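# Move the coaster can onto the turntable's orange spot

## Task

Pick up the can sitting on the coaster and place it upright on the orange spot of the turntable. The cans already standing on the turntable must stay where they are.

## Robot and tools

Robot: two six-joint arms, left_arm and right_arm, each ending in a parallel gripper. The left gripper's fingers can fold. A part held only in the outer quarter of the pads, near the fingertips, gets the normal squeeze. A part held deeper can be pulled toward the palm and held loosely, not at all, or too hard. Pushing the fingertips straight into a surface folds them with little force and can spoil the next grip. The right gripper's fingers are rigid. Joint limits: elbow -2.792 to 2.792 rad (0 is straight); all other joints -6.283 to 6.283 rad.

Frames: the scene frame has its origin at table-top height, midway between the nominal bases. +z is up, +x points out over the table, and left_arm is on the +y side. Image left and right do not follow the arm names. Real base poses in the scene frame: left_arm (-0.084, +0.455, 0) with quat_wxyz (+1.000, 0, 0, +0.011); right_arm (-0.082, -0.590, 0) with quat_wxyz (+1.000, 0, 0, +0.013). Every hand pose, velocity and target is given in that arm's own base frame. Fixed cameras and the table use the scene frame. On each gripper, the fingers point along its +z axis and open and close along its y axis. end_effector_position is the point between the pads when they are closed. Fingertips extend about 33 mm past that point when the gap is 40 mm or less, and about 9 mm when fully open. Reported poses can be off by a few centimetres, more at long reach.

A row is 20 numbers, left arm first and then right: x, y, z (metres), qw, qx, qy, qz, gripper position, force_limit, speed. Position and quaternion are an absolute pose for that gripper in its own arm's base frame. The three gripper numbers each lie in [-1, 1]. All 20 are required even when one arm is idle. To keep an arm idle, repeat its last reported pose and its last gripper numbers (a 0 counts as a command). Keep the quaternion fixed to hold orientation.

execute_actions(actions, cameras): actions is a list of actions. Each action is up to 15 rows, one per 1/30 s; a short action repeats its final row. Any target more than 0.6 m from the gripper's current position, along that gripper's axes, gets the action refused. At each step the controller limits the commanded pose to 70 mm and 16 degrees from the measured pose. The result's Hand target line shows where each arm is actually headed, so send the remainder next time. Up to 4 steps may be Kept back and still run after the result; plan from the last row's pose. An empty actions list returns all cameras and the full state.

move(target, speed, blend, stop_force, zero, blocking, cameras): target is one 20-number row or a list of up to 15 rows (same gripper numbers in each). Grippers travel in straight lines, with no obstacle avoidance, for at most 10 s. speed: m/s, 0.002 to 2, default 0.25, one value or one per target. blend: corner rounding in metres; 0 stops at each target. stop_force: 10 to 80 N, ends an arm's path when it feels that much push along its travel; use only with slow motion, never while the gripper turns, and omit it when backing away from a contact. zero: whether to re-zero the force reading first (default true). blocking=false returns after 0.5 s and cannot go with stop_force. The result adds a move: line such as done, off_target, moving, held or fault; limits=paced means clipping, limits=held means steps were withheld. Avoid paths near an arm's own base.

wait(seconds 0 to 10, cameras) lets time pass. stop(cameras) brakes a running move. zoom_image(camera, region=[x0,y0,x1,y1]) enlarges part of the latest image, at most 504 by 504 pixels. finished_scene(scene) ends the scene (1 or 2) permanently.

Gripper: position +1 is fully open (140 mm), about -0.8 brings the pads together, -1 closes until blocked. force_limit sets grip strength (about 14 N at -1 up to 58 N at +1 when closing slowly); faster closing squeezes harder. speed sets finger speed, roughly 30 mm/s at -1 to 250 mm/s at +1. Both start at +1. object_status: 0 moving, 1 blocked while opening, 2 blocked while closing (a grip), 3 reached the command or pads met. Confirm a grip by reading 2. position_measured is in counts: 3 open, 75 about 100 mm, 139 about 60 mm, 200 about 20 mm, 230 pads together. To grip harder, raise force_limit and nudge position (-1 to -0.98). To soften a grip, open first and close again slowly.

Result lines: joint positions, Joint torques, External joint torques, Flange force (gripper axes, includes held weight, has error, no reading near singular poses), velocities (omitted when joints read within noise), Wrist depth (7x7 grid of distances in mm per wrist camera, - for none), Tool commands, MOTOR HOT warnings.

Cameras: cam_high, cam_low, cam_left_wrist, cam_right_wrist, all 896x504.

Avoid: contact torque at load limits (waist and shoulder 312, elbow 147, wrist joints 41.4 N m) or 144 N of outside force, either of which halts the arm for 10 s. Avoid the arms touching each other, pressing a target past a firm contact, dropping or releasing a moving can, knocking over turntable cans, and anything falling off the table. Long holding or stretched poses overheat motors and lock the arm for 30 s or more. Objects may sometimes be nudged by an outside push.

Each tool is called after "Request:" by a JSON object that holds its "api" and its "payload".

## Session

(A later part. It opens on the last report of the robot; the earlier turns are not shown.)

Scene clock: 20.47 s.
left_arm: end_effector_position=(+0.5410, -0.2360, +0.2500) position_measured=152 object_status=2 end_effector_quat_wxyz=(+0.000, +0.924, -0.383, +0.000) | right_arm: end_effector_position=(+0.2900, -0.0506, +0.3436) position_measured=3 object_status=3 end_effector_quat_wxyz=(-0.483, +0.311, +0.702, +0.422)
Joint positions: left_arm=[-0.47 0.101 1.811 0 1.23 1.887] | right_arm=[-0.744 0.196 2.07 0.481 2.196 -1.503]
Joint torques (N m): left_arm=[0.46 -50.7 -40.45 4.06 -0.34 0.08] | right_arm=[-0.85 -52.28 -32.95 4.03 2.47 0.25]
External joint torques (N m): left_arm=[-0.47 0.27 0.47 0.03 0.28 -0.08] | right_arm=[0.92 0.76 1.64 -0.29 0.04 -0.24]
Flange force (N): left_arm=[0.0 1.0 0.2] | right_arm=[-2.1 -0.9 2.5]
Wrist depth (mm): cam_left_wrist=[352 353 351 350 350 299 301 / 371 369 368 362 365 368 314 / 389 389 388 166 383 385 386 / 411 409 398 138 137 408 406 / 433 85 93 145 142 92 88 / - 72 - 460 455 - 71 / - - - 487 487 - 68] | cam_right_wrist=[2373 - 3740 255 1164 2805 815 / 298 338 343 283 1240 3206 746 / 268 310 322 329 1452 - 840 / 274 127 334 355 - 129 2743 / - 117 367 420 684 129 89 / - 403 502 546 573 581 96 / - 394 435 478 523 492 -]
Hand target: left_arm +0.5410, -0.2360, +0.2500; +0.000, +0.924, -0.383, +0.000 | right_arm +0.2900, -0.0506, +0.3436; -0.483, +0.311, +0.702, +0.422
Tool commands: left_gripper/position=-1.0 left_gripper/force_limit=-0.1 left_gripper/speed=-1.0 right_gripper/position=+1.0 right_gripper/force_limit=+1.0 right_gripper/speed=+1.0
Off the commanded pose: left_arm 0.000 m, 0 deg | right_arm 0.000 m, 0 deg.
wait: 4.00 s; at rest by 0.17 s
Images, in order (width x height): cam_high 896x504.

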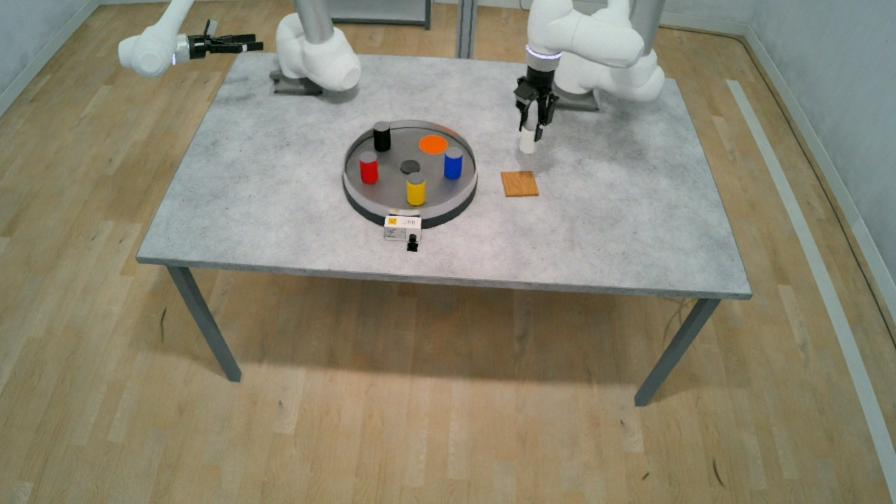

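Request:
{"api": "move", "payload": {"target": [0.565,-0.51,0.42,0,0.924,-0.383,0,-1,-0.1,-1,0.29,-0.0506,0.3436,-0.483,0.311,0.702,0.422,1,1,1], "cameras": ["cam_left_wrist"]}}

Request:
{"api": "wait", "payload": {"seconds": 2, "cameras": ["cam_left_wrist"]}}

Request:
{"api": "wait", "payload": {"seconds": 2, "cameras": ["cam_left_wrist"]}}

Request:
{"api": "wait", "payload": {"seconds": 2, "cameras": ["cam_left_wrist"]}}

Request:
{"api": "wait", "payload": {"seconds": 2, "cameras": ["cam_left_wrist"]}}

Scene clock: 23.03 s.
left_arm: end_effector_position=(+0.5650, -0.5100, +0.4200) position_measured=152 object_status=2 end_effector_quat_wxyz=(+0.000, +0.924, -0.383, +0.000) | right_arm: end_effector_position=(+0.2900, -0.0506, +0.3436) position_measured=3 object_status=3 end_effector_quat_wxyz=(-0.483, +0.311, +0.702, +0.422)
Joint positions: left_arm=[-0.78 0.331 1.215 0 1.595 1.577] | right_arm=[-0.744 0.196 2.07 0.481 2.196 -1.503]
Joint torques (N m): left_arm=[1.55 -75.77 -42.9 4.41 -0.32 0.11] | right_arm=[-0.87 -52.46 -32.99 4.02 2.48 0.28]
External joint torques (N m): left_arm=[-1.58 -0.6 0.48 -0.06 0.26 -0.11] | right_arm=[1.04 1.1 1.87 -0.31 0.02 -0.27]
Flange force (N): left_arm=[-2.0 2.3 0.4] | right_arm=[-2.7 -0.9 2.6]
Wrist depth (mm): cam_left_wrist=[1327 507 498 459 456 458 506 / 541 533 520 482 477 474 528 / 559 562 556 164 500 480 552 / 587 588 126 137 137 582 586 / 615 85 93 145 138 92 83 / - 72 - 663 662 - 71 / - - - 705 - - 68] | cam_right_wrist=[- 1143 280 254 - 1107 2420 / 291 1143 319 283 1181 2974 - / 268 310 322 326 1306 3248 - / 274 127 334 355 1073 129 - / - 117 362 433 703 138 89 / - 403 490 569 577 601 96 / - 395 429 470 521 497 -]
Hand target: left_arm +0.5650, -0.5100, +0.4200; +0.000, +0.924, -0.383, +0.000 | right_arm +0.2900, -0.0506, +0.3436; -0.483, +0.311, +0.702, +0.422
Off the commanded pose: left_arm 0.000 m, 0 deg | right_arm 0.000 m, 0 deg.
move: done
Images, in order (width x height): cam_left_wrist 896x504.

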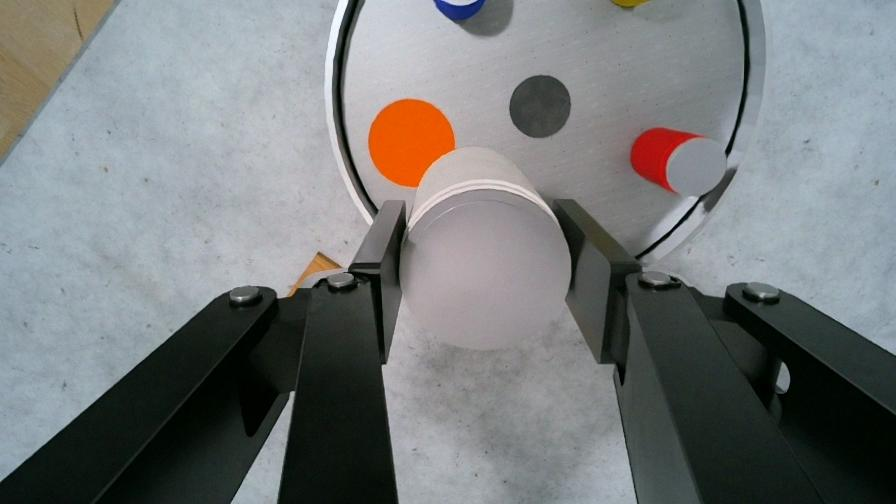

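Scene clock: 25.03 s.
left_arm: end_effector_position=(+0.5650, -0.5100, +0.4200) position_measured=152 object_status=2 end_effector_quat_wxyz=(+0.000, +0.924, -0.383, +0.000) | right_arm: end_effector_position=(+0.2900, -0.0506, +0.3436) position_measured=3 object_status=3 end_effector_quat_wxyz=(-0.483, +0.311, +0.702, +0.422)
Joint positions: left_arm=[-0.78 0.331 1.215 0 1.595 1.577] | right_arm=[-0.744 0.196 2.07 0.481 2.196 -1.503]
Joint torques (N m): left_arm=[-0.11 -75.85 -42.83 4.29 -0.35 -0.02] | right_arm=[-0.66 -52.36 -32.87 4.05 2.48 0.32]
External joint torques (N m): left_arm=[-0.11 -0.12 0.52 0.04 0.28 0.02] | right_arm=[0.64 1.18 1.94 -0.35 0.02 -0.31]
Flange force (N): left_arm=[-1.2 0.2 0.5] | right_arm=[-2.7 -1.8 2.3]
Wrist depth (mm): cam_left_wrist=[1333 508 495 458 458 455 503 / 537 533 520 480 476 469 528 / 559 560 554 164 498 502 559 / 591 588 579 137 137 580 586 / 622 85 93 145 137 92 88 / - 72 - 662 657 - 71 / - - - 701 - - 68] | cam_right_wrist=[- 1033 277 254 3381 2626 - / 292 335 315 282 1204 - - / 268 310 322 326 1286 3630 - / 274 127 333 354 1112 129 2774 / - 117 367 406 707 129 90 / - 403 496 552 544 601 96 / - 396 429 470 522 495 -]
Hand target: left_arm +0.5650, -0.5100, +0.4200; +0.000, +0.924, -0.383, +0.000 | right_arm +0.2900, -0.0506, +0.3436; -0.483, +0.311, +0.702, +0.422
Tool commands: left_gripper/position=-1.0 left_gripper/force_limit=-0.1 left_gripper/speed=-1.0 right_gripper/position=+1.0 right_gripper/force_limit=+1.0 right_gripper/speed=+1.0
Off the commanded pose: left_arm 0.000 m, 0 deg | right_arm 0.000 m, 0 deg.
wait: 2.00 s; at rest by 0.17 s
Images, in order (width x height): cam_left_wrist 896x504.

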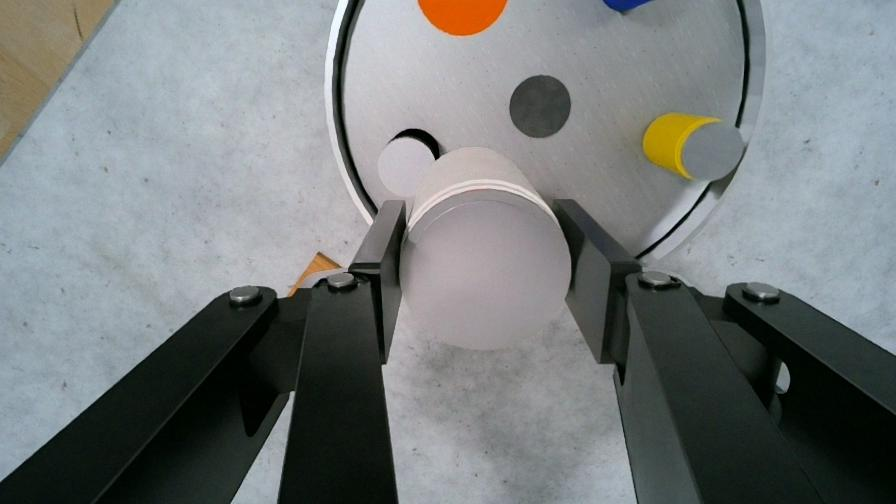

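Scene clock: 27.03 s.
left_arm: end_effector_position=(+0.5650, -0.5100, +0.4200) position_measured=152 object_status=2 end_effector_quat_wxyz=(+0.000, +0.924, -0.383, +0.000) | right_arm: end_effector_position=(+0.2900, -0.0506, +0.3436) position_measured=3 object_status=3 end_effector_quat_wxyz=(-0.483, +0.311, +0.702, +0.422)
Joint positions: left_arm=[-0.78 0.331 1.215 0 1.595 1.577] | right_arm=[-0.744 0.196 2.07 0.481 2.196 -1.503]
Joint torques (N m): left_arm=[0.65 -76.66 -42.94 4.35 -0.38 0.02] | right_arm=[-0.83 -52.39 -32.82 4.05 2.5 0.28]
External joint torques (N m): left_arm=[-0.6 0.08 0.46 0 0.32 -0.02] | right_arm=[0.69 0.89 1.62 -0.31 0.01 -0.26]
Flange force (N): left_arm=[-0.7 0.9 0.3] | right_arm=[-2.2 -1.3 2.2]
Wrist depth (mm): cam_left_wrist=[1307 507 496 457 457 456 506 / 537 531 520 482 476 472 527 / 558 559 556 152 497 502 554 / 591 591 578 137 137 579 584 / 621 85 93 146 137 92 88 / - 72 - 662 662 - 71 / - - - 708 - - 68] | cam_right_wrist=[- - 3630 254 - 1087 2074 / 291 336 343 283 1187 2904 3206 / 269 310 321 326 1313 2904 - / 273 127 333 358 1107 129 107 / - 117 367 418 711 129 90 / - 405 522 544 574 599 96 / - 393 429 466 513 498 -]
Hand target: left_arm +0.5650, -0.5100, +0.4200; +0.000, +0.924, -0.383, +0.000 | right_arm +0.2900, -0.0506, +0.3436; -0.483, +0.311, +0.702, +0.422
Tool commands: left_gripper/position=-1.0 left_gripper/force_limit=-0.1 left_gripper/speed=-1.0 right_gripper/position=+1.0 right_gripper/force_limit=+1.0 right_gripper/speed=+1.0
Off the commanded pose: left_arm 0.000 m, 0 deg | right_arm 0.000 m, 0 deg.
wait: 2.00 s; at rest by 0.17 s
Images, in order (width x height): cam_left_wrist 896x504.

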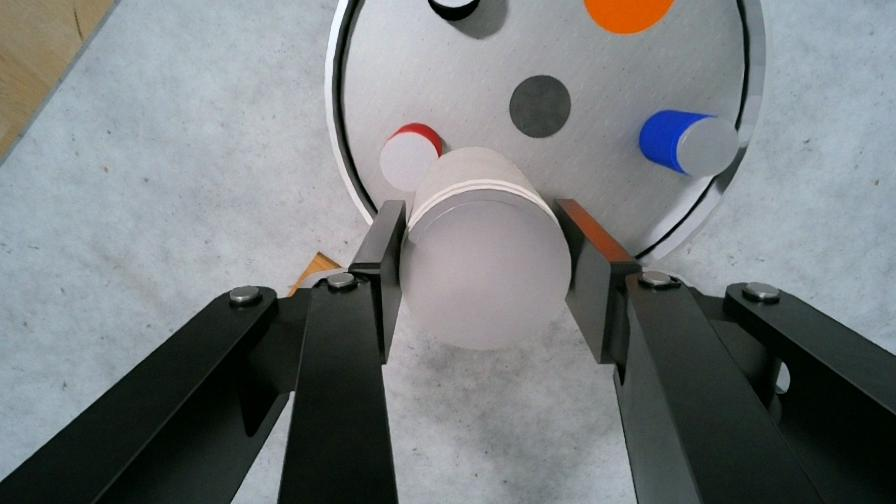

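Scene clock: 29.03 s.
left_arm: end_effector_position=(+0.5650, -0.5100, +0.4200) position_measured=152 object_status=2 end_effector_quat_wxyz=(+0.000, +0.924, -0.383, +0.000) | right_arm: end_effector_position=(+0.2900, -0.0506, +0.3436) position_measured=3 object_status=3 end_effector_quat_wxyz=(-0.483, +0.311, +0.702, +0.422)
Joint positions: left_arm=[-0.78 0.331 1.215 0 1.595 1.577] | right_arm=[-0.744 0.196 2.07 0.481 2.196 -1.503]
Joint torques (N m): left_arm=[0.52 -75.88 -42.85 4.42 -0.32 0.06] | right_arm=[-0.67 -52.23 -32.89 4.01 2.46 0.28]
External joint torques (N m): left_arm=[-0.48 -0.51 0.45 -0.07 0.27 -0.06] | right_arm=[0.72 0.76 1.64 -0.27 0.05 -0.27]
Flange force (N): left_arm=[-1.8 0.8 0.4] | right_arm=[-2.0 -1.2 2.3]
Wrist depth (mm): cam_left_wrist=[1307 502 498 459 458 456 504 / 541 531 523 480 478 477 527 / 564 565 551 152 500 502 558 / 588 590 573 137 137 582 590 / 621 85 93 145 137 92 88 / - 72 - 665 658 - 71 / - - - 705 - - 68] | cam_right_wrist=[2397 2904 3477 254 2743 1073 2184 / 291 317 3526 283 1198 2519 2974 / 269 308 323 345 1286 2683 2774 / 273 127 333 362 - 129 2683 / - 117 367 407 705 138 90 / - 403 494 537 577 592 96 / - 391 431 471 517 493 -]
Hand target: left_arm +0.5650, -0.5100, +0.4200; +0.000, +0.924, -0.383, +0.000 | right_arm +0.2900, -0.0506, +0.3436; -0.483, +0.311, +0.702, +0.422
Tool commands: left_gripper/position=-1.0 left_gripper/force_limit=-0.1 left_gripper/speed=-1.0 right_gripper/position=+1.0 right_gripper/force_limit=+1.0 right_gripper/speed=+1.0
Off the commanded pose: left_arm 0.000 m, 0 deg | right_arm 0.000 m, 0 deg.
wait: 2.00 s; at rest by 0.17 s
Images, in order (width x height): cam_left_wrist 896x504.

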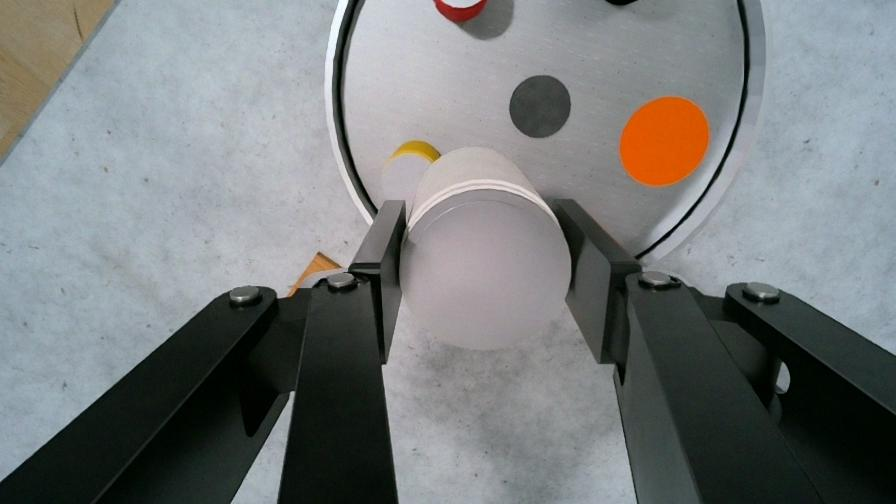

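Scene clock: 31.03 s.
left_arm: end_effector_position=(+0.5650, -0.5100, +0.4200) position_measured=152 object_status=2 end_effector_quat_wxyz=(+0.000, +0.924, -0.383, +0.000) | right_arm: end_effector_position=(+0.2900, -0.0506, +0.3436) position_measured=3 object_status=3 end_effector_quat_wxyz=(-0.483, +0.311, +0.702, +0.422)
Joint positions: left_arm=[-0.78 0.331 1.215 0 1.595 1.577] | right_arm=[-0.744 0.196 2.07 0.481 2.196 -1.503]
Joint torques (N m): left_arm=[0.3 -75.79 -42.84 4.32 -0.29 0.07] | right_arm=[-0.79 -52.41 -32.97 4.01 2.45 0.31]
External joint torques (N m): left_arm=[-0.23 -0.46 0.48 0.03 0.24 -0.07] | right_arm=[0.92 0.88 1.9 -0.3 0.06 -0.3]
Flange force (N): left_arm=[-1.8 0.5 0.5] | right_arm=[-2.3 -1.2 2.8]
Wrist depth (mm): cam_left_wrist=[1313 509 497 459 455 456 504 / 538 534 521 481 476 472 528 / 558 562 556 164 498 504 558 / 592 592 582 137 137 583 586 / 616 85 93 145 137 92 88 / - 72 - 665 660 - 71 / - - - 703 - - 68] | cam_right_wrist=[- 1016 282 254 - 1083 2837 / 292 1159 317 287 1198 3577 - / 268 310 323 338 1240 - - / 273 127 334 362 1024 129 107 / - 117 368 417 724 138 90 / - 403 506 544 579 598 96 / - 394 426 471 515 492 -]
Hand target: left_arm +0.5650, -0.5100, +0.4200; +0.000, +0.924, -0.383, +0.000 | right_arm +0.2900, -0.0506, +0.3436; -0.483, +0.311, +0.702, +0.422
Tool commands: left_gripper/position=-1.0 left_gripper/force_limit=-0.1 left_gripper/speed=-1.0 right_gripper/position=+1.0 right_gripper/force_limit=+1.0 right_gripper/speed=+1.0
Off the commanded pose: left_arm 0.000 m, 0 deg | right_arm 0.000 m, 0 deg.
wait: 2.00 s; at rest by 0.17 s
Images, in order (width x height): cam_left_wrist 896x504.

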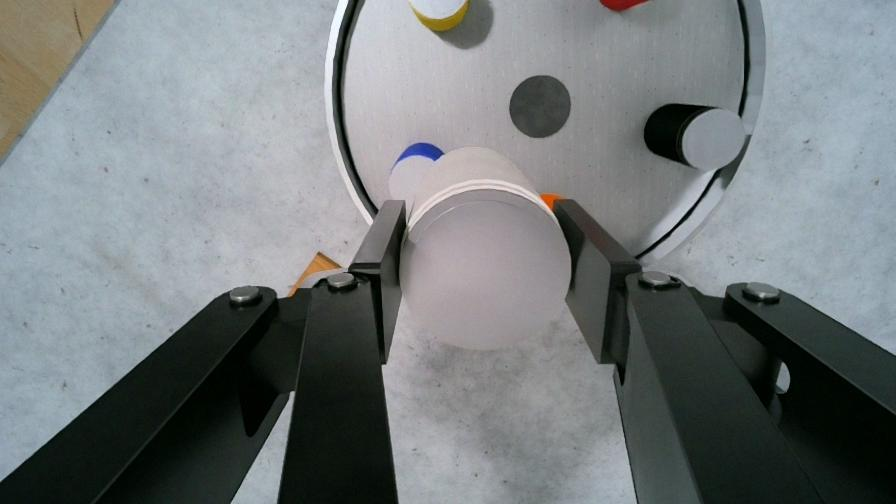

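Request:
{"api": "move", "payload": {"target": [0.4108,-0.5222,0.26,0,0.5,-0.866,0,-1,-0.1,-1,0.29,-0.0506,0.3436,-0.483,0.311,0.702,0.422,1,1,1], "cameras": ["cam_left_wrist"]}}

Scene clock: 36.57 s.
left_arm: end_effector_position=(+0.4108, -0.5222, +0.2600) position_measured=152 object_status=2 end_effector_quat_wxyz=(+0.000, -0.500, +0.866, +0.000) | right_arm: end_effector_position=(+0.2900, -0.0506, +0.3436) position_measured=3 object_status=3 end_effector_quat_wxyz=(-0.483, +0.311, +0.702, +0.422)
Joint positions: left_arm=[-0.956 0.211 1.662 0 1.269 2.709] | right_arm=[-0.744 0.196 2.07 0.481 2.196 -1.503]
Joint torques (N m): left_arm=[0.24 -61.71 -40.63 4.04 -0.3 0.03] | right_arm=[-0.46 -52.45 -32.83 4.03 2.5 0.29]
External joint torques (N m): left_arm=[-0.25 -0.78 0.11 0.07 0.27 -0.03] | right_arm=[0.47 1.32 1.68 -0.31 0 -0.28]
Flange force (N): left_arm=[-0.1 1.4 -0.7] | right_arm=[-2.8 -1.7 1.7]
Wrist depth (mm): cam_left_wrist=[313 313 311 311 352 360 359 / 330 328 327 245 332 376 377 / 346 345 341 166 347 396 394 / 362 365 354 137 137 416 415 / 366 85 93 145 142 92 88 / - 72 - 466 465 - 71 / - - - 492 484 - 68] | cam_right_wrist=[2244 - 3684 254 2939 1097 490 / 286 1175 3477 286 1192 596 538 / 268 310 323 339 1222 609 2626 / 274 127 332 362 - 129 2939 / - 117 363 416 680 138 90 / - 414 488 545 582 561 96 / - 389 434 471 522 498 -]
Hand target: left_arm +0.4108, -0.5222, +0.2600; +0.000, -0.500, +0.866, +0.000 | right_arm +0.2900, -0.0506, +0.3436; -0.483, +0.311, +0.702, +0.422
Off the commanded pose: left_arm 0.000 m, 0 deg | right_arm 0.000 m, 0 deg.
move: done
Images, in order (width x height): cam_left_wrist 896x504.

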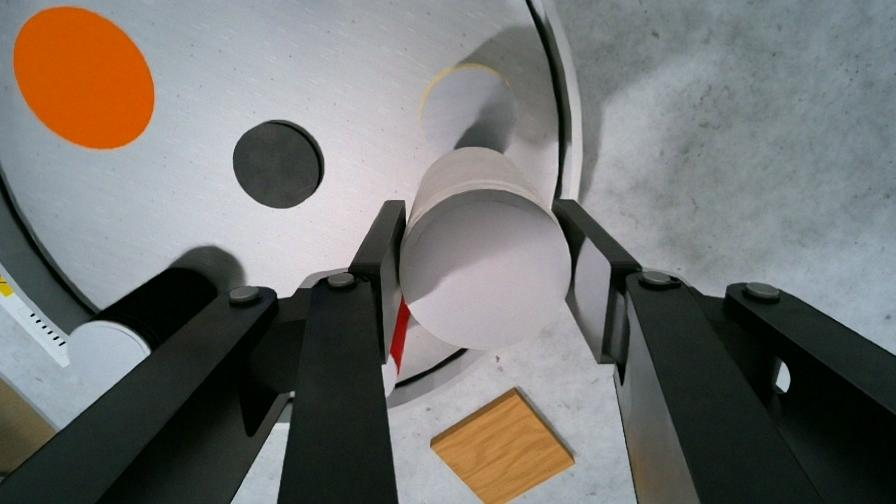

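Request:
{"api": "wait", "payload": {"seconds": 0.1}}

Scene clock: 36.87 s.
left_arm: end_effector_position=(+0.4108, -0.5222, +0.2600) position_measured=152 object_status=2 end_effector_quat_wxyz=(+0.000, -0.500, +0.866, +0.000) | right_arm: end_effector_position=(+0.2900, -0.0506, +0.3436) position_measured=3 object_status=3 end_effector_quat_wxyz=(-0.483, +0.311, +0.702, +0.422)
Joint positions: left_arm=[-0.956 0.211 1.662 0 1.269 2.709] | right_arm=[-0.744 0.196 2.07 0.481 2.196 -1.503]
Joint torques (N m): left_arm=[0.5 -62.19 -40.79 3.98 -0.28 0.08] | right_arm=[-0.78 -52.31 -32.95 4.04 2.49 0.31]
External joint torques (N m): left_arm=[-0.46 -0.27 0.29 0.14 0.25 -0.08] | right_arm=[0.83 0.67 1.85 -0.32 0.02 -0.29]
Flange force (N): left_arm=[0.4 1.2 -0.2] | right_arm=[-2.0 -1.4 2.9]
Wrist depth (mm): cam_left_wrist=[312 313 311 312 352 358 358 / 330 327 327 324 333 377 374 / 346 346 341 164 348 396 395 / 359 358 356 137 137 417 416 / 287 85 93 145 142 92 88 / - 72 - 463 465 - 71 / - - - 491 486 - 68] | cam_right_wrist=[- 1012 278 254 2493 1024 490 / 291 330 344 283 1187 578 534 / 269 310 322 324 1210 622 - / 274 127 333 355 935 129 - / - 117 361 417 707 129 89 / - 401 - 560 574 574 96 / - 394 431 468 - 499 -]
Hand target: left_arm +0.4108, -0.5222, +0.2600; +0.000, -0.500, +0.866, +0.000 | right_arm +0.2900, -0.0506, +0.3436; -0.483, +0.311, +0.702, +0.422
Tool commands: left_gripper/position=-1.0 left_gripper/force_limit=-0.1 left_gripper/speed=-1.0 right_gripper/position=+1.0 right_gripper/force_limit=+1.0 right_gripper/speed=+1.0
Off the commanded pose: left_arm 0.000 m, 0 deg | right_arm 0.000 m, 0 deg.
wait: 0.10 s; at rest from the start

Request:
{"api": "wait", "payload": {"seconds": 3.6}}

Request:
{"api": "move", "payload": {"target": [[0.4327,-0.4937,0.26,0,0.5,-0.866,0,-1,-0.1,-1,0.29,-0.0506,0.3436,-0.483,0.311,0.702,0.422,1,1,1],[0.4612,-0.4718,0.26,0,0.5,-0.866,0,-1,-0.1,-1,0.29,-0.0506,0.3436,-0.483,0.311,0.702,0.422,1,1,1],[0.4944,-0.4581,0.26,0,0.5,-0.866,0,-1,-0.1,-1,0.29,-0.0506,0.3436,-0.483,0.311,0.702,0.422,1,1,1],[0.53,-0.4534,0.26,0,0.5,-0.866,0,-1,-0.1,-1,0.29,-0.0506,0.3436,-0.483,0.311,0.702,0.422,1,1,1],[0.5656,-0.4581,0.26,0,0.5,-0.866,0,-1,-0.1,-1,0.29,-0.0506,0.3436,-0.483,0.311,0.702,0.422,1,1,1],[0.5988,-0.4718,0.26,0,0.5,-0.866,0,-1,-0.1,-1,0.29,-0.0506,0.3436,-0.483,0.311,0.702,0.422,1,1,1],[0.6273,-0.4937,0.26,0,0.5,-0.866,0,-1,-0.1,-1,0.29,-0.0506,0.3436,-0.483,0.311,0.702,0.422,1,1,1],[0.6492,-0.5222,0.26,0,0.5,-0.866,0,-1,-0.1,-1,0.29,-0.0506,0.3436,-0.483,0.311,0.702,0.422,1,1,1],[0.6629,-0.5554,0.26,0,0.5,-0.866,0,-1,-0.1,-1,0.29,-0.0506,0.3436,-0.483,0.311,0.702,0.422,1,1,1]], "speed": 0.084, "blend": 0.01, "blocking": false}}

Request:
{"api": "wait", "payload": {"seconds": 0.5, "cameras": ["cam_left_wrist"]}}

Request:
{"api": "wait", "payload": {"seconds": 1, "cameras": ["cam_left_wrist"]}}

Scene clock: 40.90 s.
left_arm: end_effector_position=(+0.4108, -0.5222, +0.2600) position_measured=152 object_status=2 end_effector_quat_wxyz=(+0.000, -0.500, +0.866, +0.000) | right_arm: end_effector_position=(+0.2900, -0.0506, +0.3436) position_measured=3 object_status=3 end_effector_quat_wxyz=(-0.483, +0.311, +0.702, +0.422)
Joint positions: left_arm=[-0.956 0.211 1.662 0 1.269 2.709] | right_arm=[-0.744 0.196 2.07 0.481 2.196 -1.503]
Joint torques (N m): left_arm=[0.24 -61.72 -41.05 4.14 -0.33 0] | right_arm=[-0.71 -52.32 -32.96 4.05 2.49 0.28]
External joint torques (N m): left_arm=[-0.2 -0.44 0.64 -0.03 0.3 0] | right_arm=[0.81 0.8 1.87 -0.33 0.02 -0.27]
Flange force (N): left_arm=[-0.4 1.8 0.1] | right_arm=[-2.2 -1.4 2.7]
Wrist depth (mm): cam_left_wrist=[273 313 313 311 353 360 358 / 329 329 328 327 333 376 375 / 346 346 341 166 347 397 396 / 361 361 356 137 137 421 418 / 305 85 93 145 142 92 88 / - 72 - 465 467 - 71 / - - - 482 489 - 68] | cam_right_wrist=[- - 275 255 2743 1046 491 / 298 341 344 282 1181 1097 550 / 268 308 322 328 1286 625 3086 / 274 127 334 357 1073 129 - / - 117 362 400 658 138 90 / - 404 485 - 584 569 96 / - 391 426 472 521 499 -]
Hand target: left_arm +0.4108, -0.5222, +0.2600; +0.000, -0.500, +0.866, +0.000 | right_arm +0.2900, -0.0506, +0.3436; -0.483, +0.311, +0.702, +0.422
Tool commands: left_gripper/position=-1.0 left_gripper/force_limit=-0.1 left_gripper/speed=-1.0 right_gripper/position=+1.0 right_gripper/force_limit=+1.0 right_gripper/speed=+1.0
Off the commanded pose: left_arm 0.000 m, 0 deg | right_arm 0.000 m, 0 deg.
wait: 3.60 s; at rest from the start

Scene clock: 41.40 s.
left_arm: end_effector_position=(+0.4326, -0.4947, +0.2600) position_measured=152 object_status=2 end_effector_quat_wxyz=(+0.000, -0.500, +0.866, +0.000) end_effector_velocity=(+0.058, +0.059, +0.000) end_effector_angular_velocity=(+0.001, +0.000, +0.001) | right_arm: end_effector_position=(+0.2900, -0.0506, +0.3436) position_measured=3 object_status=3 end_effector_quat_wxyz=(-0.483, +0.311, +0.702, +0.422)
Joint positions: left_arm=[-0.905 0.2 1.676 0 1.266 2.76] | right_arm=[-0.744 0.196 2.07 0.481 2.196 -1.503]
Joint velocities: left_arm=[0.125 -0.01 0.013 0 -0.002 0.124] | right_arm=[within noise]
Joint torques (N m): left_arm=[0.31 -58.17 -41.13 4 -0.43 0.04] | right_arm=[-0.64 -52.49 -32.83 4.03 2.47 0.32]
External joint torques (N m): left_arm=[-0.64 -2.62 0.39 0.13 0.38 -0.04] | right_arm=[0.79 0.63 1.58 -0.3 0.04 -0.31]
Flange force (N): left_arm=[-0.5 4.8 -1.4] | right_arm=[-1.8 -1.2 2.4]
Wrist depth (mm): cam_left_wrist=[314 313 311 311 317 359 359 / 329 329 325 327 332 376 377 / 338 345 344 166 343 397 395 / 282 366 356 137 137 418 417 / 377 85 93 145 142 92 88 / - 72 - 465 463 - 71 / - - - 494 499 - 68] | cam_right_wrist=[- 1107 282 254 3010 1143 507 / 291 1122 319 283 1192 3125 549 / 268 310 322 327 1292 1524 2571 / 273 127 333 357 - 129 2683 / - 117 368 418 691 138 90 / - 405 494 546 582 589 96 / - 393 438 471 - 491 -]
Hand target: left_arm +0.4363, -0.4911, +0.2600; +0.000, -0.500, +0.866, +0.000 | right_arm +0.2900, -0.0506, +0.3436; -0.483, +0.311, +0.702, +0.422
Tool commands: left_gripper/position=-1.0 left_gripper/force_limit=-0.1 left_gripper/speed=-1.0 right_gripper/position=+1.0 right_gripper/force_limit=+1.0 right_gripper/speed=+1.0
Off the commanded pose: left_arm 0.238 m, 0 deg | right_arm 0.000 m, 0 deg.
move: running; path passed 0 of 9 targets

Scene clock: 41.90 s.
left_arm: end_effector_position=(+0.4661, -0.4699, +0.2600) position_measured=152 object_status=2 end_effector_quat_wxyz=(+0.000, -0.500, +0.866, +0.000) end_effector_velocity=(+0.075, +0.037, +0.000) end_effector_angular_velocity=(+0.000, +0.000, +0.000) | right_arm: end_effector_position=(+0.2900, -0.0506, +0.3436) position_measured=3 object_status=3 end_effector_quat_wxyz=(-0.483, +0.311, +0.702, +0.422)
Joint positions: left_arm=[-0.842 0.207 1.667 0 1.268 2.823] | right_arm=[-0.744 0.196 2.07 0.481 2.196 -1.503]
Joint velocities: left_arm=[0.122 0.041 -0.051 0 0.01 0.122] | right_arm=[within noise]
Joint torques (N m): left_arm=[-1.08 -62.01 -41.03 4.17 -0.42 -0.27] | right_arm=[-0.73 -52.48 -32.85 4.01 2.48 0.29]
External joint torques (N m): left_arm=[0.79 1 0.43 -0.06 0.37 0.27] | right_arm=[0.89 0.63 1.72 -0.29 0.03 -0.28]
Flange force (N): left_arm=[-1.3 -1.3 0.4] | right_arm=[-1.9 -1.1 2.7]
Wrist depth (mm): cam_left_wrist=[310 314 308 312 311 360 359 / 279 330 327 327 327 377 375 / 342 345 345 166 342 395 398 / 357 360 299 137 137 416 416 / 446 85 93 145 142 92 88 / - 72 - 464 455 - 71 / - - - 504 504 - 68] | cam_right_wrist=[- 1159 282 254 3428 1069 513 / 298 1187 317 286 1187 - 565 / 268 310 322 331 1153 - 605 / 275 127 335 370 983 129 2244 / - 117 367 426 660 138 89 / - 401 497 598 573 573 96 / - 396 427 436 527 499 -]
Hand target: left_arm +0.4707, -0.4678, +0.2600; +0.000, -0.500, +0.866, +0.000 | right_arm +0.2900, -0.0506, +0.3436; -0.483, +0.311, +0.702, +0.422
Tool commands: left_gripper/position=-1.0 left_gripper/force_limit=-0.1 left_gripper/speed=-1.0 right_gripper/position=+1.0 right_gripper/force_limit=+1.0 right_gripper/speed=+1.0
Off the commanded pose: left_arm 0.215 m, 0 deg | right_arm 0.000 m, 0 deg.
earlier move: running; path passed 2 of 9 targets
wait: 0.50 s; no rest
Images, in order (width x height): cam_left_wrist 896x504.

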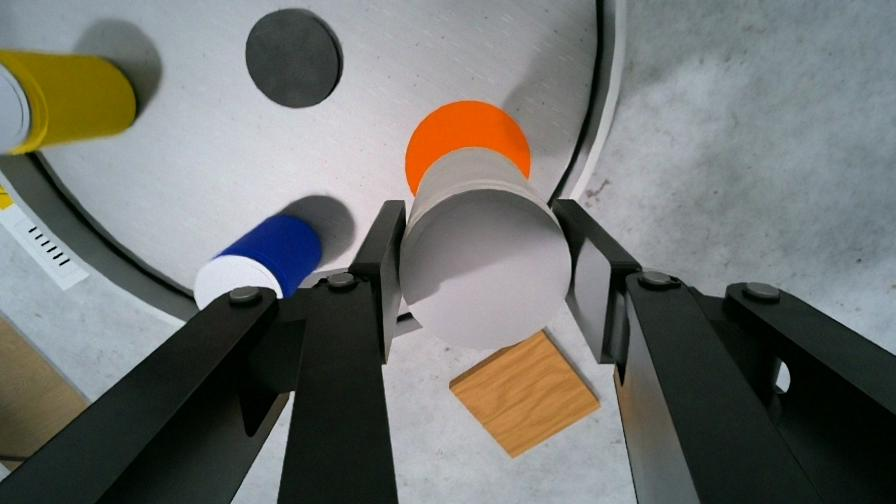

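Scene clock: 42.90 s.
left_arm: end_effector_position=(+0.5469, -0.4556, +0.2600) position_measured=152 object_status=2 end_effector_quat_wxyz=(+0.000, -0.500, +0.866, +0.000) end_effector_velocity=(+0.083, -0.010, +0.000) end_effector_angular_velocity=(+0.001, +0.001, +0.000) | right_arm: end_effector_position=(+0.2900, -0.0506, +0.3436) position_measured=3 object_status=3 end_effector_quat_wxyz=(-0.483, +0.311, +0.702, +0.422)
Joint positions: left_arm=[-0.743 0.284 1.568 0 1.29 2.922] | right_arm=[-0.744 0.196 2.07 0.481 2.196 -1.503]
Joint velocities: left_arm=[0.068 0.11 -0.144 0 0.036 0.068] | right_arm=[within noise]
Joint torques (N m): left_arm=[-0.37 -68.13 -41.73 4.16 -0.36 -0.05] | right_arm=[-0.72 -52.51 -32.87 4.04 2.47 0.28]
External joint torques (N m): left_arm=[0.26 -1.8 0.96 -0.03 0.35 0.05] | right_arm=[0.73 0.94 1.86 -0.33 0.04 -0.26]
Flange force (N): left_arm=[-1.2 4.4 -0.2] | right_arm=[-2.3 -1.5 2.5]
Wrist depth (mm): cam_left_wrist=[310 313 313 311 312 311 358 / 321 249 324 326 327 372 376 / 396 327 344 166 337 396 395 / 426 416 347 137 137 418 416 / 1429 85 93 145 142 92 88 / - 71 - 469 469 - 71 / - - - 497 500 - 68] | cam_right_wrist=[- 1132 3684 255 - 1159 2571 / 291 1153 343 286 1198 2939 2626 / 269 298 322 327 1478 - 605 / 274 127 332 355 - 129 622 / - 117 368 413 701 138 90 / - 418 479 564 578 574 96 / - 396 419 - 522 498 -]
Hand target: left_arm +0.5519, -0.4562, +0.2600; +0.000, -0.500, +0.866, +0.000 | right_arm +0.2900, -0.0506, +0.3436; -0.483, +0.311, +0.702, +0.422
Tool commands: left_gripper/position=-1.0 left_gripper/force_limit=-0.1 left_gripper/speed=-1.0 right_gripper/position=+1.0 right_gripper/force_limit=+1.0 right_gripper/speed=+1.0
Off the commanded pose: left_arm 0.153 m, 0 deg | right_arm 0.000 m, 0 deg.
earlier move: running; path passed 4 of 9 targets
wait: 1.00 s; no rest
Images, in order (width x height): cam_left_wrist 896x504.

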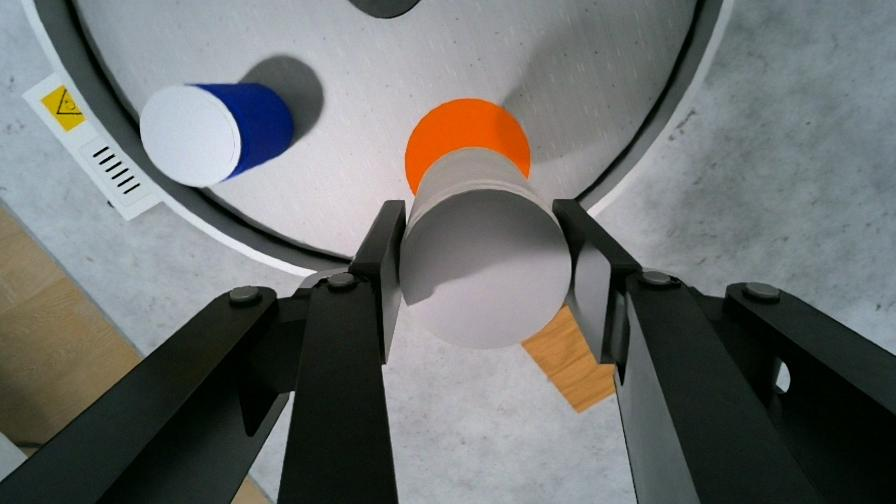

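Request:
{"api": "move", "payload": {"target": [0.4108,-0.5222,0.26,0,0.5,-0.866,0,-1,-0.1,-1,0.29,-0.0506,0.3436,-0.483,0.311,0.702,0.422,1,1,1], "speed": 0.2}}

Scene clock: 45.63 s.
left_arm: end_effector_position=(+0.4108, -0.5222, +0.2600) position_measured=152 object_status=2 end_effector_quat_wxyz=(+0.000, -0.500, +0.866, +0.000) | right_arm: end_effector_position=(+0.2900, -0.0506, +0.3436) position_measured=3 object_status=3 end_effector_quat_wxyz=(-0.483, +0.311, +0.702, +0.422)
Joint positions: left_arm=[-0.956 0.211 1.662 0 1.269 2.709] | right_arm=[-0.744 0.196 2.07 0.481 2.196 -1.503]
Joint torques (N m): left_arm=[0.46 -61.67 -40.85 3.98 -0.36 0.07] | right_arm=[-0.67 -52.37 -32.89 4.01 2.44 0.26]
External joint torques (N m): left_arm=[-0.31 -0.62 0.37 0.14 0.33 -0.07] | right_arm=[0.49 1.28 1.75 -0.28 0.06 -0.25]
Flange force (N): left_arm=[-0.1 1.7 -0.4] | right_arm=[-2.7 -1.6 1.8]
Wrist depth (mm): cam_left_wrist=[269 313 313 310 352 359 358 / 327 328 327 325 332 376 375 / 346 343 340 166 348 396 395 / 362 367 356 137 137 417 415 / 375 85 93 146 142 92 88 / - 72 - 464 464 - 71 / - - - 492 484 - 68] | cam_right_wrist=[- 1055 273 255 - 1050 485 / 293 346 316 283 1175 2974 533 / 268 306 323 327 1286 1505 2626 / 274 127 334 357 987 129 108 / - 117 362 415 724 129 90 / - 418 487 544 577 598 96 / - 389 429 478 494 493 -]
Hand target: left_arm +0.4108, -0.5222, +0.2600; +0.000, -0.500, +0.866, +0.000 | right_arm +0.2900, -0.0506, +0.3436; -0.483, +0.311, +0.702, +0.422
Off the commanded pose: left_arm 0.000 m, 0 deg | right_arm 0.000 m, 0 deg.
earlier move: replaced; path passed 7 of 9 targets
move: done

Request:
{"api": "wait", "payload": {"seconds": 4.95}}

Request:
{"api": "move", "payload": {"target": [[0.4327,-0.4937,0.26,0,0.5,-0.866,0,-1,-0.1,-1,0.29,-0.0506,0.3436,-0.483,0.311,0.702,0.422,1,1,1],[0.4612,-0.4718,0.222,0,0.5,-0.866,0,-1,-0.1,-1,0.29,-0.0506,0.3436,-0.483,0.311,0.702,0.422,1,1,1],[0.4944,-0.4581,0.184,0,0.5,-0.866,0,-1,-0.1,-1,0.29,-0.0506,0.3436,-0.483,0.311,0.702,0.422,1,1,1],[0.53,-0.4534,0.147,0,0.5,-0.866,0,-1,-0.1,-1,0.29,-0.0506,0.3436,-0.483,0.311,0.702,0.422,1,1,1],[0.5656,-0.4581,0.147,0,0.5,-0.866,0,-1,-0.1,-1,0.29,-0.0506,0.3436,-0.483,0.311,0.702,0.422,1,1,1],[0.5988,-0.4718,0.147,0,0.5,-0.866,0,-1,-0.1,-1,0.29,-0.0506,0.3436,-0.483,0.311,0.702,0.422,1,1,1],[0.6273,-0.4937,0.147,0,0.5,-0.866,0,-1,-0.1,-1,0.29,-0.0506,0.3436,-0.483,0.311,0.702,0.422,1,1,1],[0.6492,-0.5222,0.147,0,0.5,-0.866,0,-1,-0.1,-1,0.29,-0.0506,0.3436,-0.483,0.311,0.702,0.422,1,1,1],[0.6629,-0.5554,0.147,0,0.5,-0.866,0,-1,-0.1,-1,0.29,-0.0506,0.3436,-0.483,0.311,0.702,0.422,1,1,1]], "speed": [0.084,0.1217,0.1217,0.1217,0.084,0.084,0.084,0.084,0.084], "blend": 0.008, "blocking": false}}

Request:
{"api": "wait", "payload": {"seconds": 1.3, "cameras": ["cam_left_wrist"]}}

Scene clock: 51.07 s.
left_arm: end_effector_position=(+0.4108, -0.5222, +0.2600) position_measured=152 object_status=2 end_effector_quat_wxyz=(+0.000, -0.500, +0.866, +0.000) | right_arm: end_effector_position=(+0.2900, -0.0506, +0.3436) position_measured=3 object_status=3 end_effector_quat_wxyz=(-0.483, +0.311, +0.702, +0.422)
Joint positions: left_arm=[-0.956 0.211 1.662 0 1.269 2.709] | right_arm=[-0.744 0.196 2.07 0.481 2.196 -1.503]
Joint torques (N m): left_arm=[0.41 -62.55 -40.89 4.05 -0.36 0.07] | right_arm=[-0.76 -52.67 -32.9 4.04 2.5 0.29]
External joint torques (N m): left_arm=[-0.33 0.14 0.41 0.06 0.33 -0.07] | right_arm=[0.76 1.05 1.76 -0.32 0.01 -0.28]
Flange force (N): left_arm=[0.4 0.7 0.0] | right_arm=[-2.5 -1.3 2.3]
Wrist depth (mm): cam_left_wrist=[291 313 313 310 353 359 359 / 312 329 326 327 333 378 374 / 345 345 340 166 348 396 393 / 363 360 356 137 137 417 416 / 358 85 93 145 142 92 88 / - 72 - 465 464 - 71 / - - - 492 485 - 68] | cam_right_wrist=[- 1087 280 254 3206 1102 486 / 293 1132 314 287 1187 581 546 / 269 310 323 327 1122 619 2204 / 273 127 334 356 - 129 - / - 117 368 407 695 129 90 / - 401 496 545 573 561 96 / - 399 426 476 516 501 -]
Hand target: left_arm +0.4108, -0.5222, +0.2600; +0.000, -0.500, +0.866, +0.000 | right_arm +0.2900, -0.0506, +0.3436; -0.483, +0.311, +0.702, +0.422
Tool commands: left_gripper/position=-1.0 left_gripper/force_limit=-0.1 left_gripper/speed=-1.0 right_gripper/position=+1.0 right_gripper/force_limit=+1.0 right_gripper/speed=+1.0
Off the commanded pose: left_arm 0.000 m, 0 deg | right_arm 0.000 m, 0 deg.
wait: 4.97 s; at rest from the start

Scene clock: 51.57 s.
left_arm: end_effector_position=(+0.4320, -0.4949, +0.2590) position_measured=152 object_status=2 end_effector_quat_wxyz=(+0.000, -0.500, +0.866, +0.000) end_effector_velocity=(+0.056, +0.060, -0.030) end_effector_angular_velocity=(-0.003, -0.003, +0.000) | right_arm: end_effector_position=(+0.2900, -0.0506, +0.3436) position_measured=3 object_status=3 end_effector_quat_wxyz=(-0.483, +0.311, +0.702, +0.422)
Joint positions: left_arm=[-0.906 0.2 1.677 0 1.264 2.759] | right_arm=[-0.744 0.196 2.07 0.481 2.196 -1.503]
Joint velocities: left_arm=[0.124 0 0.057 0 -0.061 0.124] | right_arm=[within noise]
Joint torques (N m): left_arm=[1.12 -57.01 -38.54 3.84 -0.16 0.09] | right_arm=[-0.82 -52.51 -32.94 4.02 2.47 0.27]
External joint torques (N m): left_arm=[-1.46 0.23 0.48 0.03 0.12 -0.09] | right_arm=[0.83 1.24 1.91 -0.31 0.03 -0.26]
Flange force (N): left_arm=[2.0 1.4 0.5] | right_arm=[-2.9 -1.3 2.4]
Wrist depth (mm): cam_left_wrist=[313 312 313 312 317 358 359 / 328 327 325 325 333 375 375 / 342 345 344 166 343 396 395 / 278 363 355 137 137 416 415 / 375 85 93 145 141 92 88 / - 72 - 464 461 - 71 / - - - 497 499 - 68] | cam_right_wrist=[4114 3010 284 254 - 1083 500 / 293 1181 319 283 1181 2837 547 / 269 311 324 344 1234 3047 567 / 274 127 332 357 - 129 2626 / - 117 365 419 724 129 90 / - 404 505 539 566 591 96 / - 389 429 474 533 494 -]
Hand target: left_arm +0.4361, -0.4910, +0.2553; +0.000, -0.500, +0.866, +0.000 | right_arm +0.2900, -0.0506, +0.3436; -0.483, +0.311, +0.702, +0.422
Tool commands: left_gripper/position=-1.0 left_gripper/force_limit=-0.1 left_gripper/speed=-1.0 right_gripper/position=+1.0 right_gripper/force_limit=+1.0 right_gripper/speed=+1.0
Off the commanded pose: left_arm 0.264 m, 0 deg | right_arm 0.000 m, 0 deg.
move: running; path passed 0 of 9 targets

Scene clock: 52.87 s.
left_arm: end_effector_position=(+0.5295, -0.4537, +0.1488) position_measured=152 object_status=2 end_effector_quat_wxyz=(+0.000, -0.500, +0.866, +0.000) end_effector_velocity=(+0.086, +0.002, -0.048) end_effector_angular_velocity=(+0.000, +0.000, +0.001) | right_arm: end_effector_position=(+0.2900, -0.0506, +0.3436) position_measured=3 object_status=3 end_effector_quat_wxyz=(-0.483, +0.311, +0.702, +0.422)
Joint positions: left_arm=[-0.758 0.329 1.721 0 1.092 2.907] | right_arm=[-0.744 0.196 2.07 0.481 2.196 -1.503]
Joint velocities: left_arm=[0.087 0.129 -0.085 -0.001 -0.044 0.086] | right_arm=[within noise]
Joint torques (N m): left_arm=[-2.25 -74.8 -39.8 4.03 -0.62 0.03] | right_arm=[-0.47 -52.35 -32.93 4.05 2.47 0.29]
External joint torques (N m): left_arm=[1.69 -0.04 -0.45 0.03 0.55 -0.03] | right_arm=[0.38 0.8 1.83 -0.33 0.04 -0.27]
Flange force (N): left_arm=[-2.1 -1.7 -1.4] | right_arm=[-2.0 -2.1 2.4]
Wrist depth (mm): cam_left_wrist=[213 212 212 211 211 211 209 / 223 222 222 221 221 219 270 / 156 201 234 172 230 231 285 / 155 244 241 137 137 297 301 / 249 85 93 145 142 92 88 / - 72 - 339 335 - 71 / - - - 362 363 - 68] | cam_right_wrist=[2128 - 280 254 - 1112 - / 288 1192 319 283 1204 2626 2571 / 268 294 323 345 1299 - 585 / 273 126 333 369 - 129 625 / - 117 367 435 667 138 89 / - 407 511 557 564 558 96 / - 394 423 486 521 495 -]
Hand target: left_arm +0.5353, -0.4540, +0.1470; +0.000, -0.500, +0.866, +0.000 | right_arm +0.2900, -0.0506, +0.3436; -0.483, +0.311, +0.702, +0.422
Tool commands: left_gripper/position=-1.0 left_gripper/force_limit=-0.1 left_gripper/speed=-1.0 right_gripper/position=+1.0 right_gripper/force_limit=+1.0 right_gripper/speed=+1.0
Off the commanded pose: left_arm 0.168 m, 0 deg | right_arm 0.000 m, 0 deg.
earlier move: running; path passed 3 of 9 targets
wait: 1.30 s; no rest
Images, in order (width x height): cam_left_wrist 896x504.

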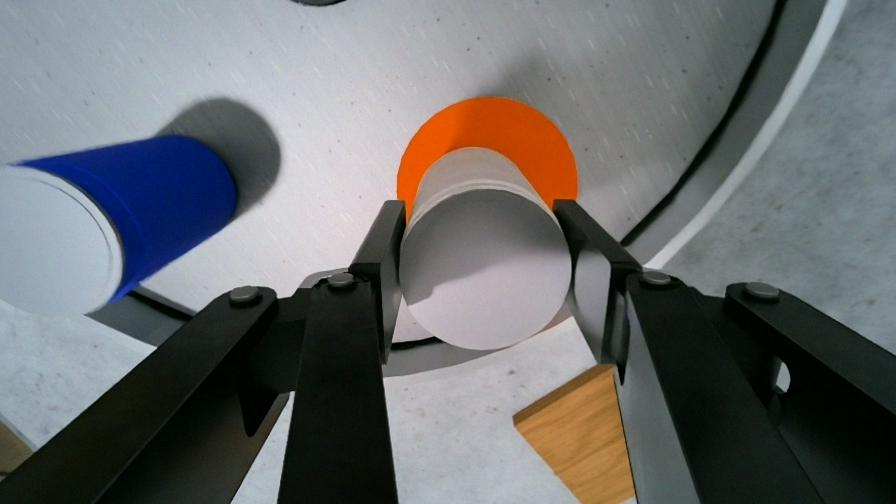

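Request:
{"api": "move", "payload": {"target": [[0.5988,-0.4718,0.147,0,0.5,-0.866,0,-1,-0.1,-1,0.29,-0.0506,0.3436,-0.483,0.311,0.702,0.422,1,1,1],[0.6273,-0.4937,0.147,0,0.5,-0.866,0,-1,-0.1,-1,0.29,-0.0506,0.3436,-0.483,0.311,0.702,0.422,1,1,1],[0.6492,-0.5222,0.147,0,0.5,-0.866,0,-1,-0.1,-1,0.29,-0.0506,0.3436,-0.483,0.311,0.702,0.422,1,1,1],[0.6629,-0.5554,0.147,0,0.5,-0.866,0,-1,-0.1,-1,0.29,-0.0506,0.3436,-0.483,0.311,0.702,0.422,1,1,1]], "speed": 0.062, "blend": 0.008, "blocking": false, "cameras": ["cam_left_wrist"]}}

Scene clock: 53.63 s.
left_arm: end_effector_position=(+0.5836, -0.4661, +0.1470) position_measured=152 object_status=2 end_effector_quat_wxyz=(+0.000, -0.500, +0.866, +0.000) end_effector_velocity=(+0.057, -0.021, -0.001) end_effector_angular_velocity=(+0.001, +0.001, +0.000) | right_arm: end_effector_position=(+0.2900, -0.0506, +0.3436) position_measured=3 object_status=3 end_effector_quat_wxyz=(-0.483, +0.311, +0.702, +0.422)
Joint positions: left_arm=[-0.72 0.403 1.619 0 1.12 2.945] | right_arm=[-0.744 0.196 2.07 0.481 2.196 -1.503]
Joint velocities: left_arm=[0.029 0.086 -0.126 0 0.042 0.029] | right_arm=[within noise]
Joint torques (N m): left_arm=[0.74 -79.8 -38.46 3.92 -0.18 0.05] | right_arm=[-0.56 -52.43 -32.92 4.02 2.48 0.3]
External joint torques (N m): left_arm=[-1.01 0.2 0.53 -0.08 0.2 -0.04] | right_arm=[0.71 0.47 1.79 -0.3 0.03 -0.29]
Flange force (N): left_arm=[1.3 1.0 0.3] | right_arm=[-1.6 -1.5 2.9]
Wrist depth (mm): cam_left_wrist=[132 175 208 208 208 207 207 / 145 219 219 218 218 218 213 / 220 231 230 172 227 228 224 / 299 238 237 137 137 237 295 / 314 85 93 145 142 92 88 / - 72 - 335 333 - 71 / - - - 357 356 - 68] | cam_right_wrist=[- - 279 255 - 1050 2329 / 298 1138 319 282 1192 2939 - / 268 310 322 338 1349 2974 601 / 273 127 332 358 - 129 595 / - 117 363 438 699 138 89 / - 416 486 578 573 591 96 / - - 434 465 519 495 -]
Hand target: left_arm +0.5872, -0.4675, +0.1470; +0.000, -0.500, +0.866, +0.000 | right_arm +0.2900, -0.0506, +0.3436; -0.483, +0.311, +0.702, +0.422
Tool commands: left_gripper/position=-1.0 left_gripper/force_limit=-0.1 left_gripper/speed=-1.0 right_gripper/position=+1.0 right_gripper/force_limit=+1.0 right_gripper/speed=+1.0
Off the commanded pose: left_arm 0.119 m, 0 deg | right_arm 0.000 m, 0 deg.
earlier move: replaced; path passed 4 of 9 targets
move: running; path passed 0 of 4 targets
Images, in order (width x height): cam_left_wrist 896x504.

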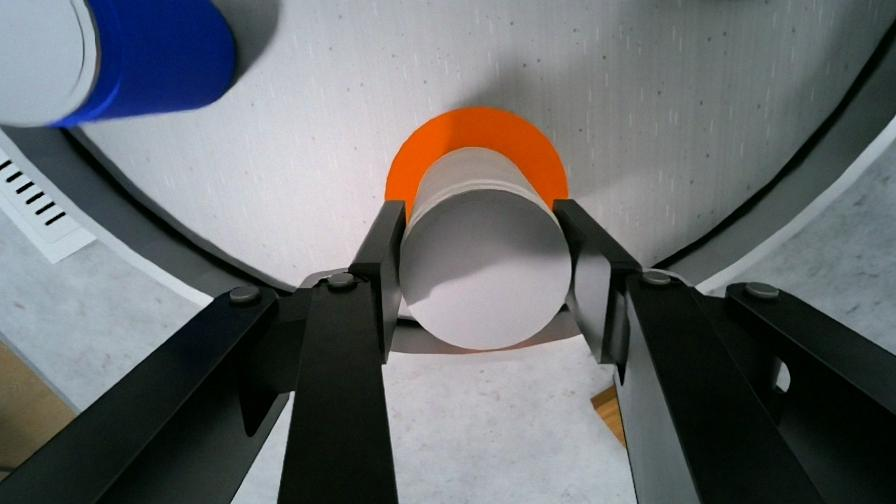

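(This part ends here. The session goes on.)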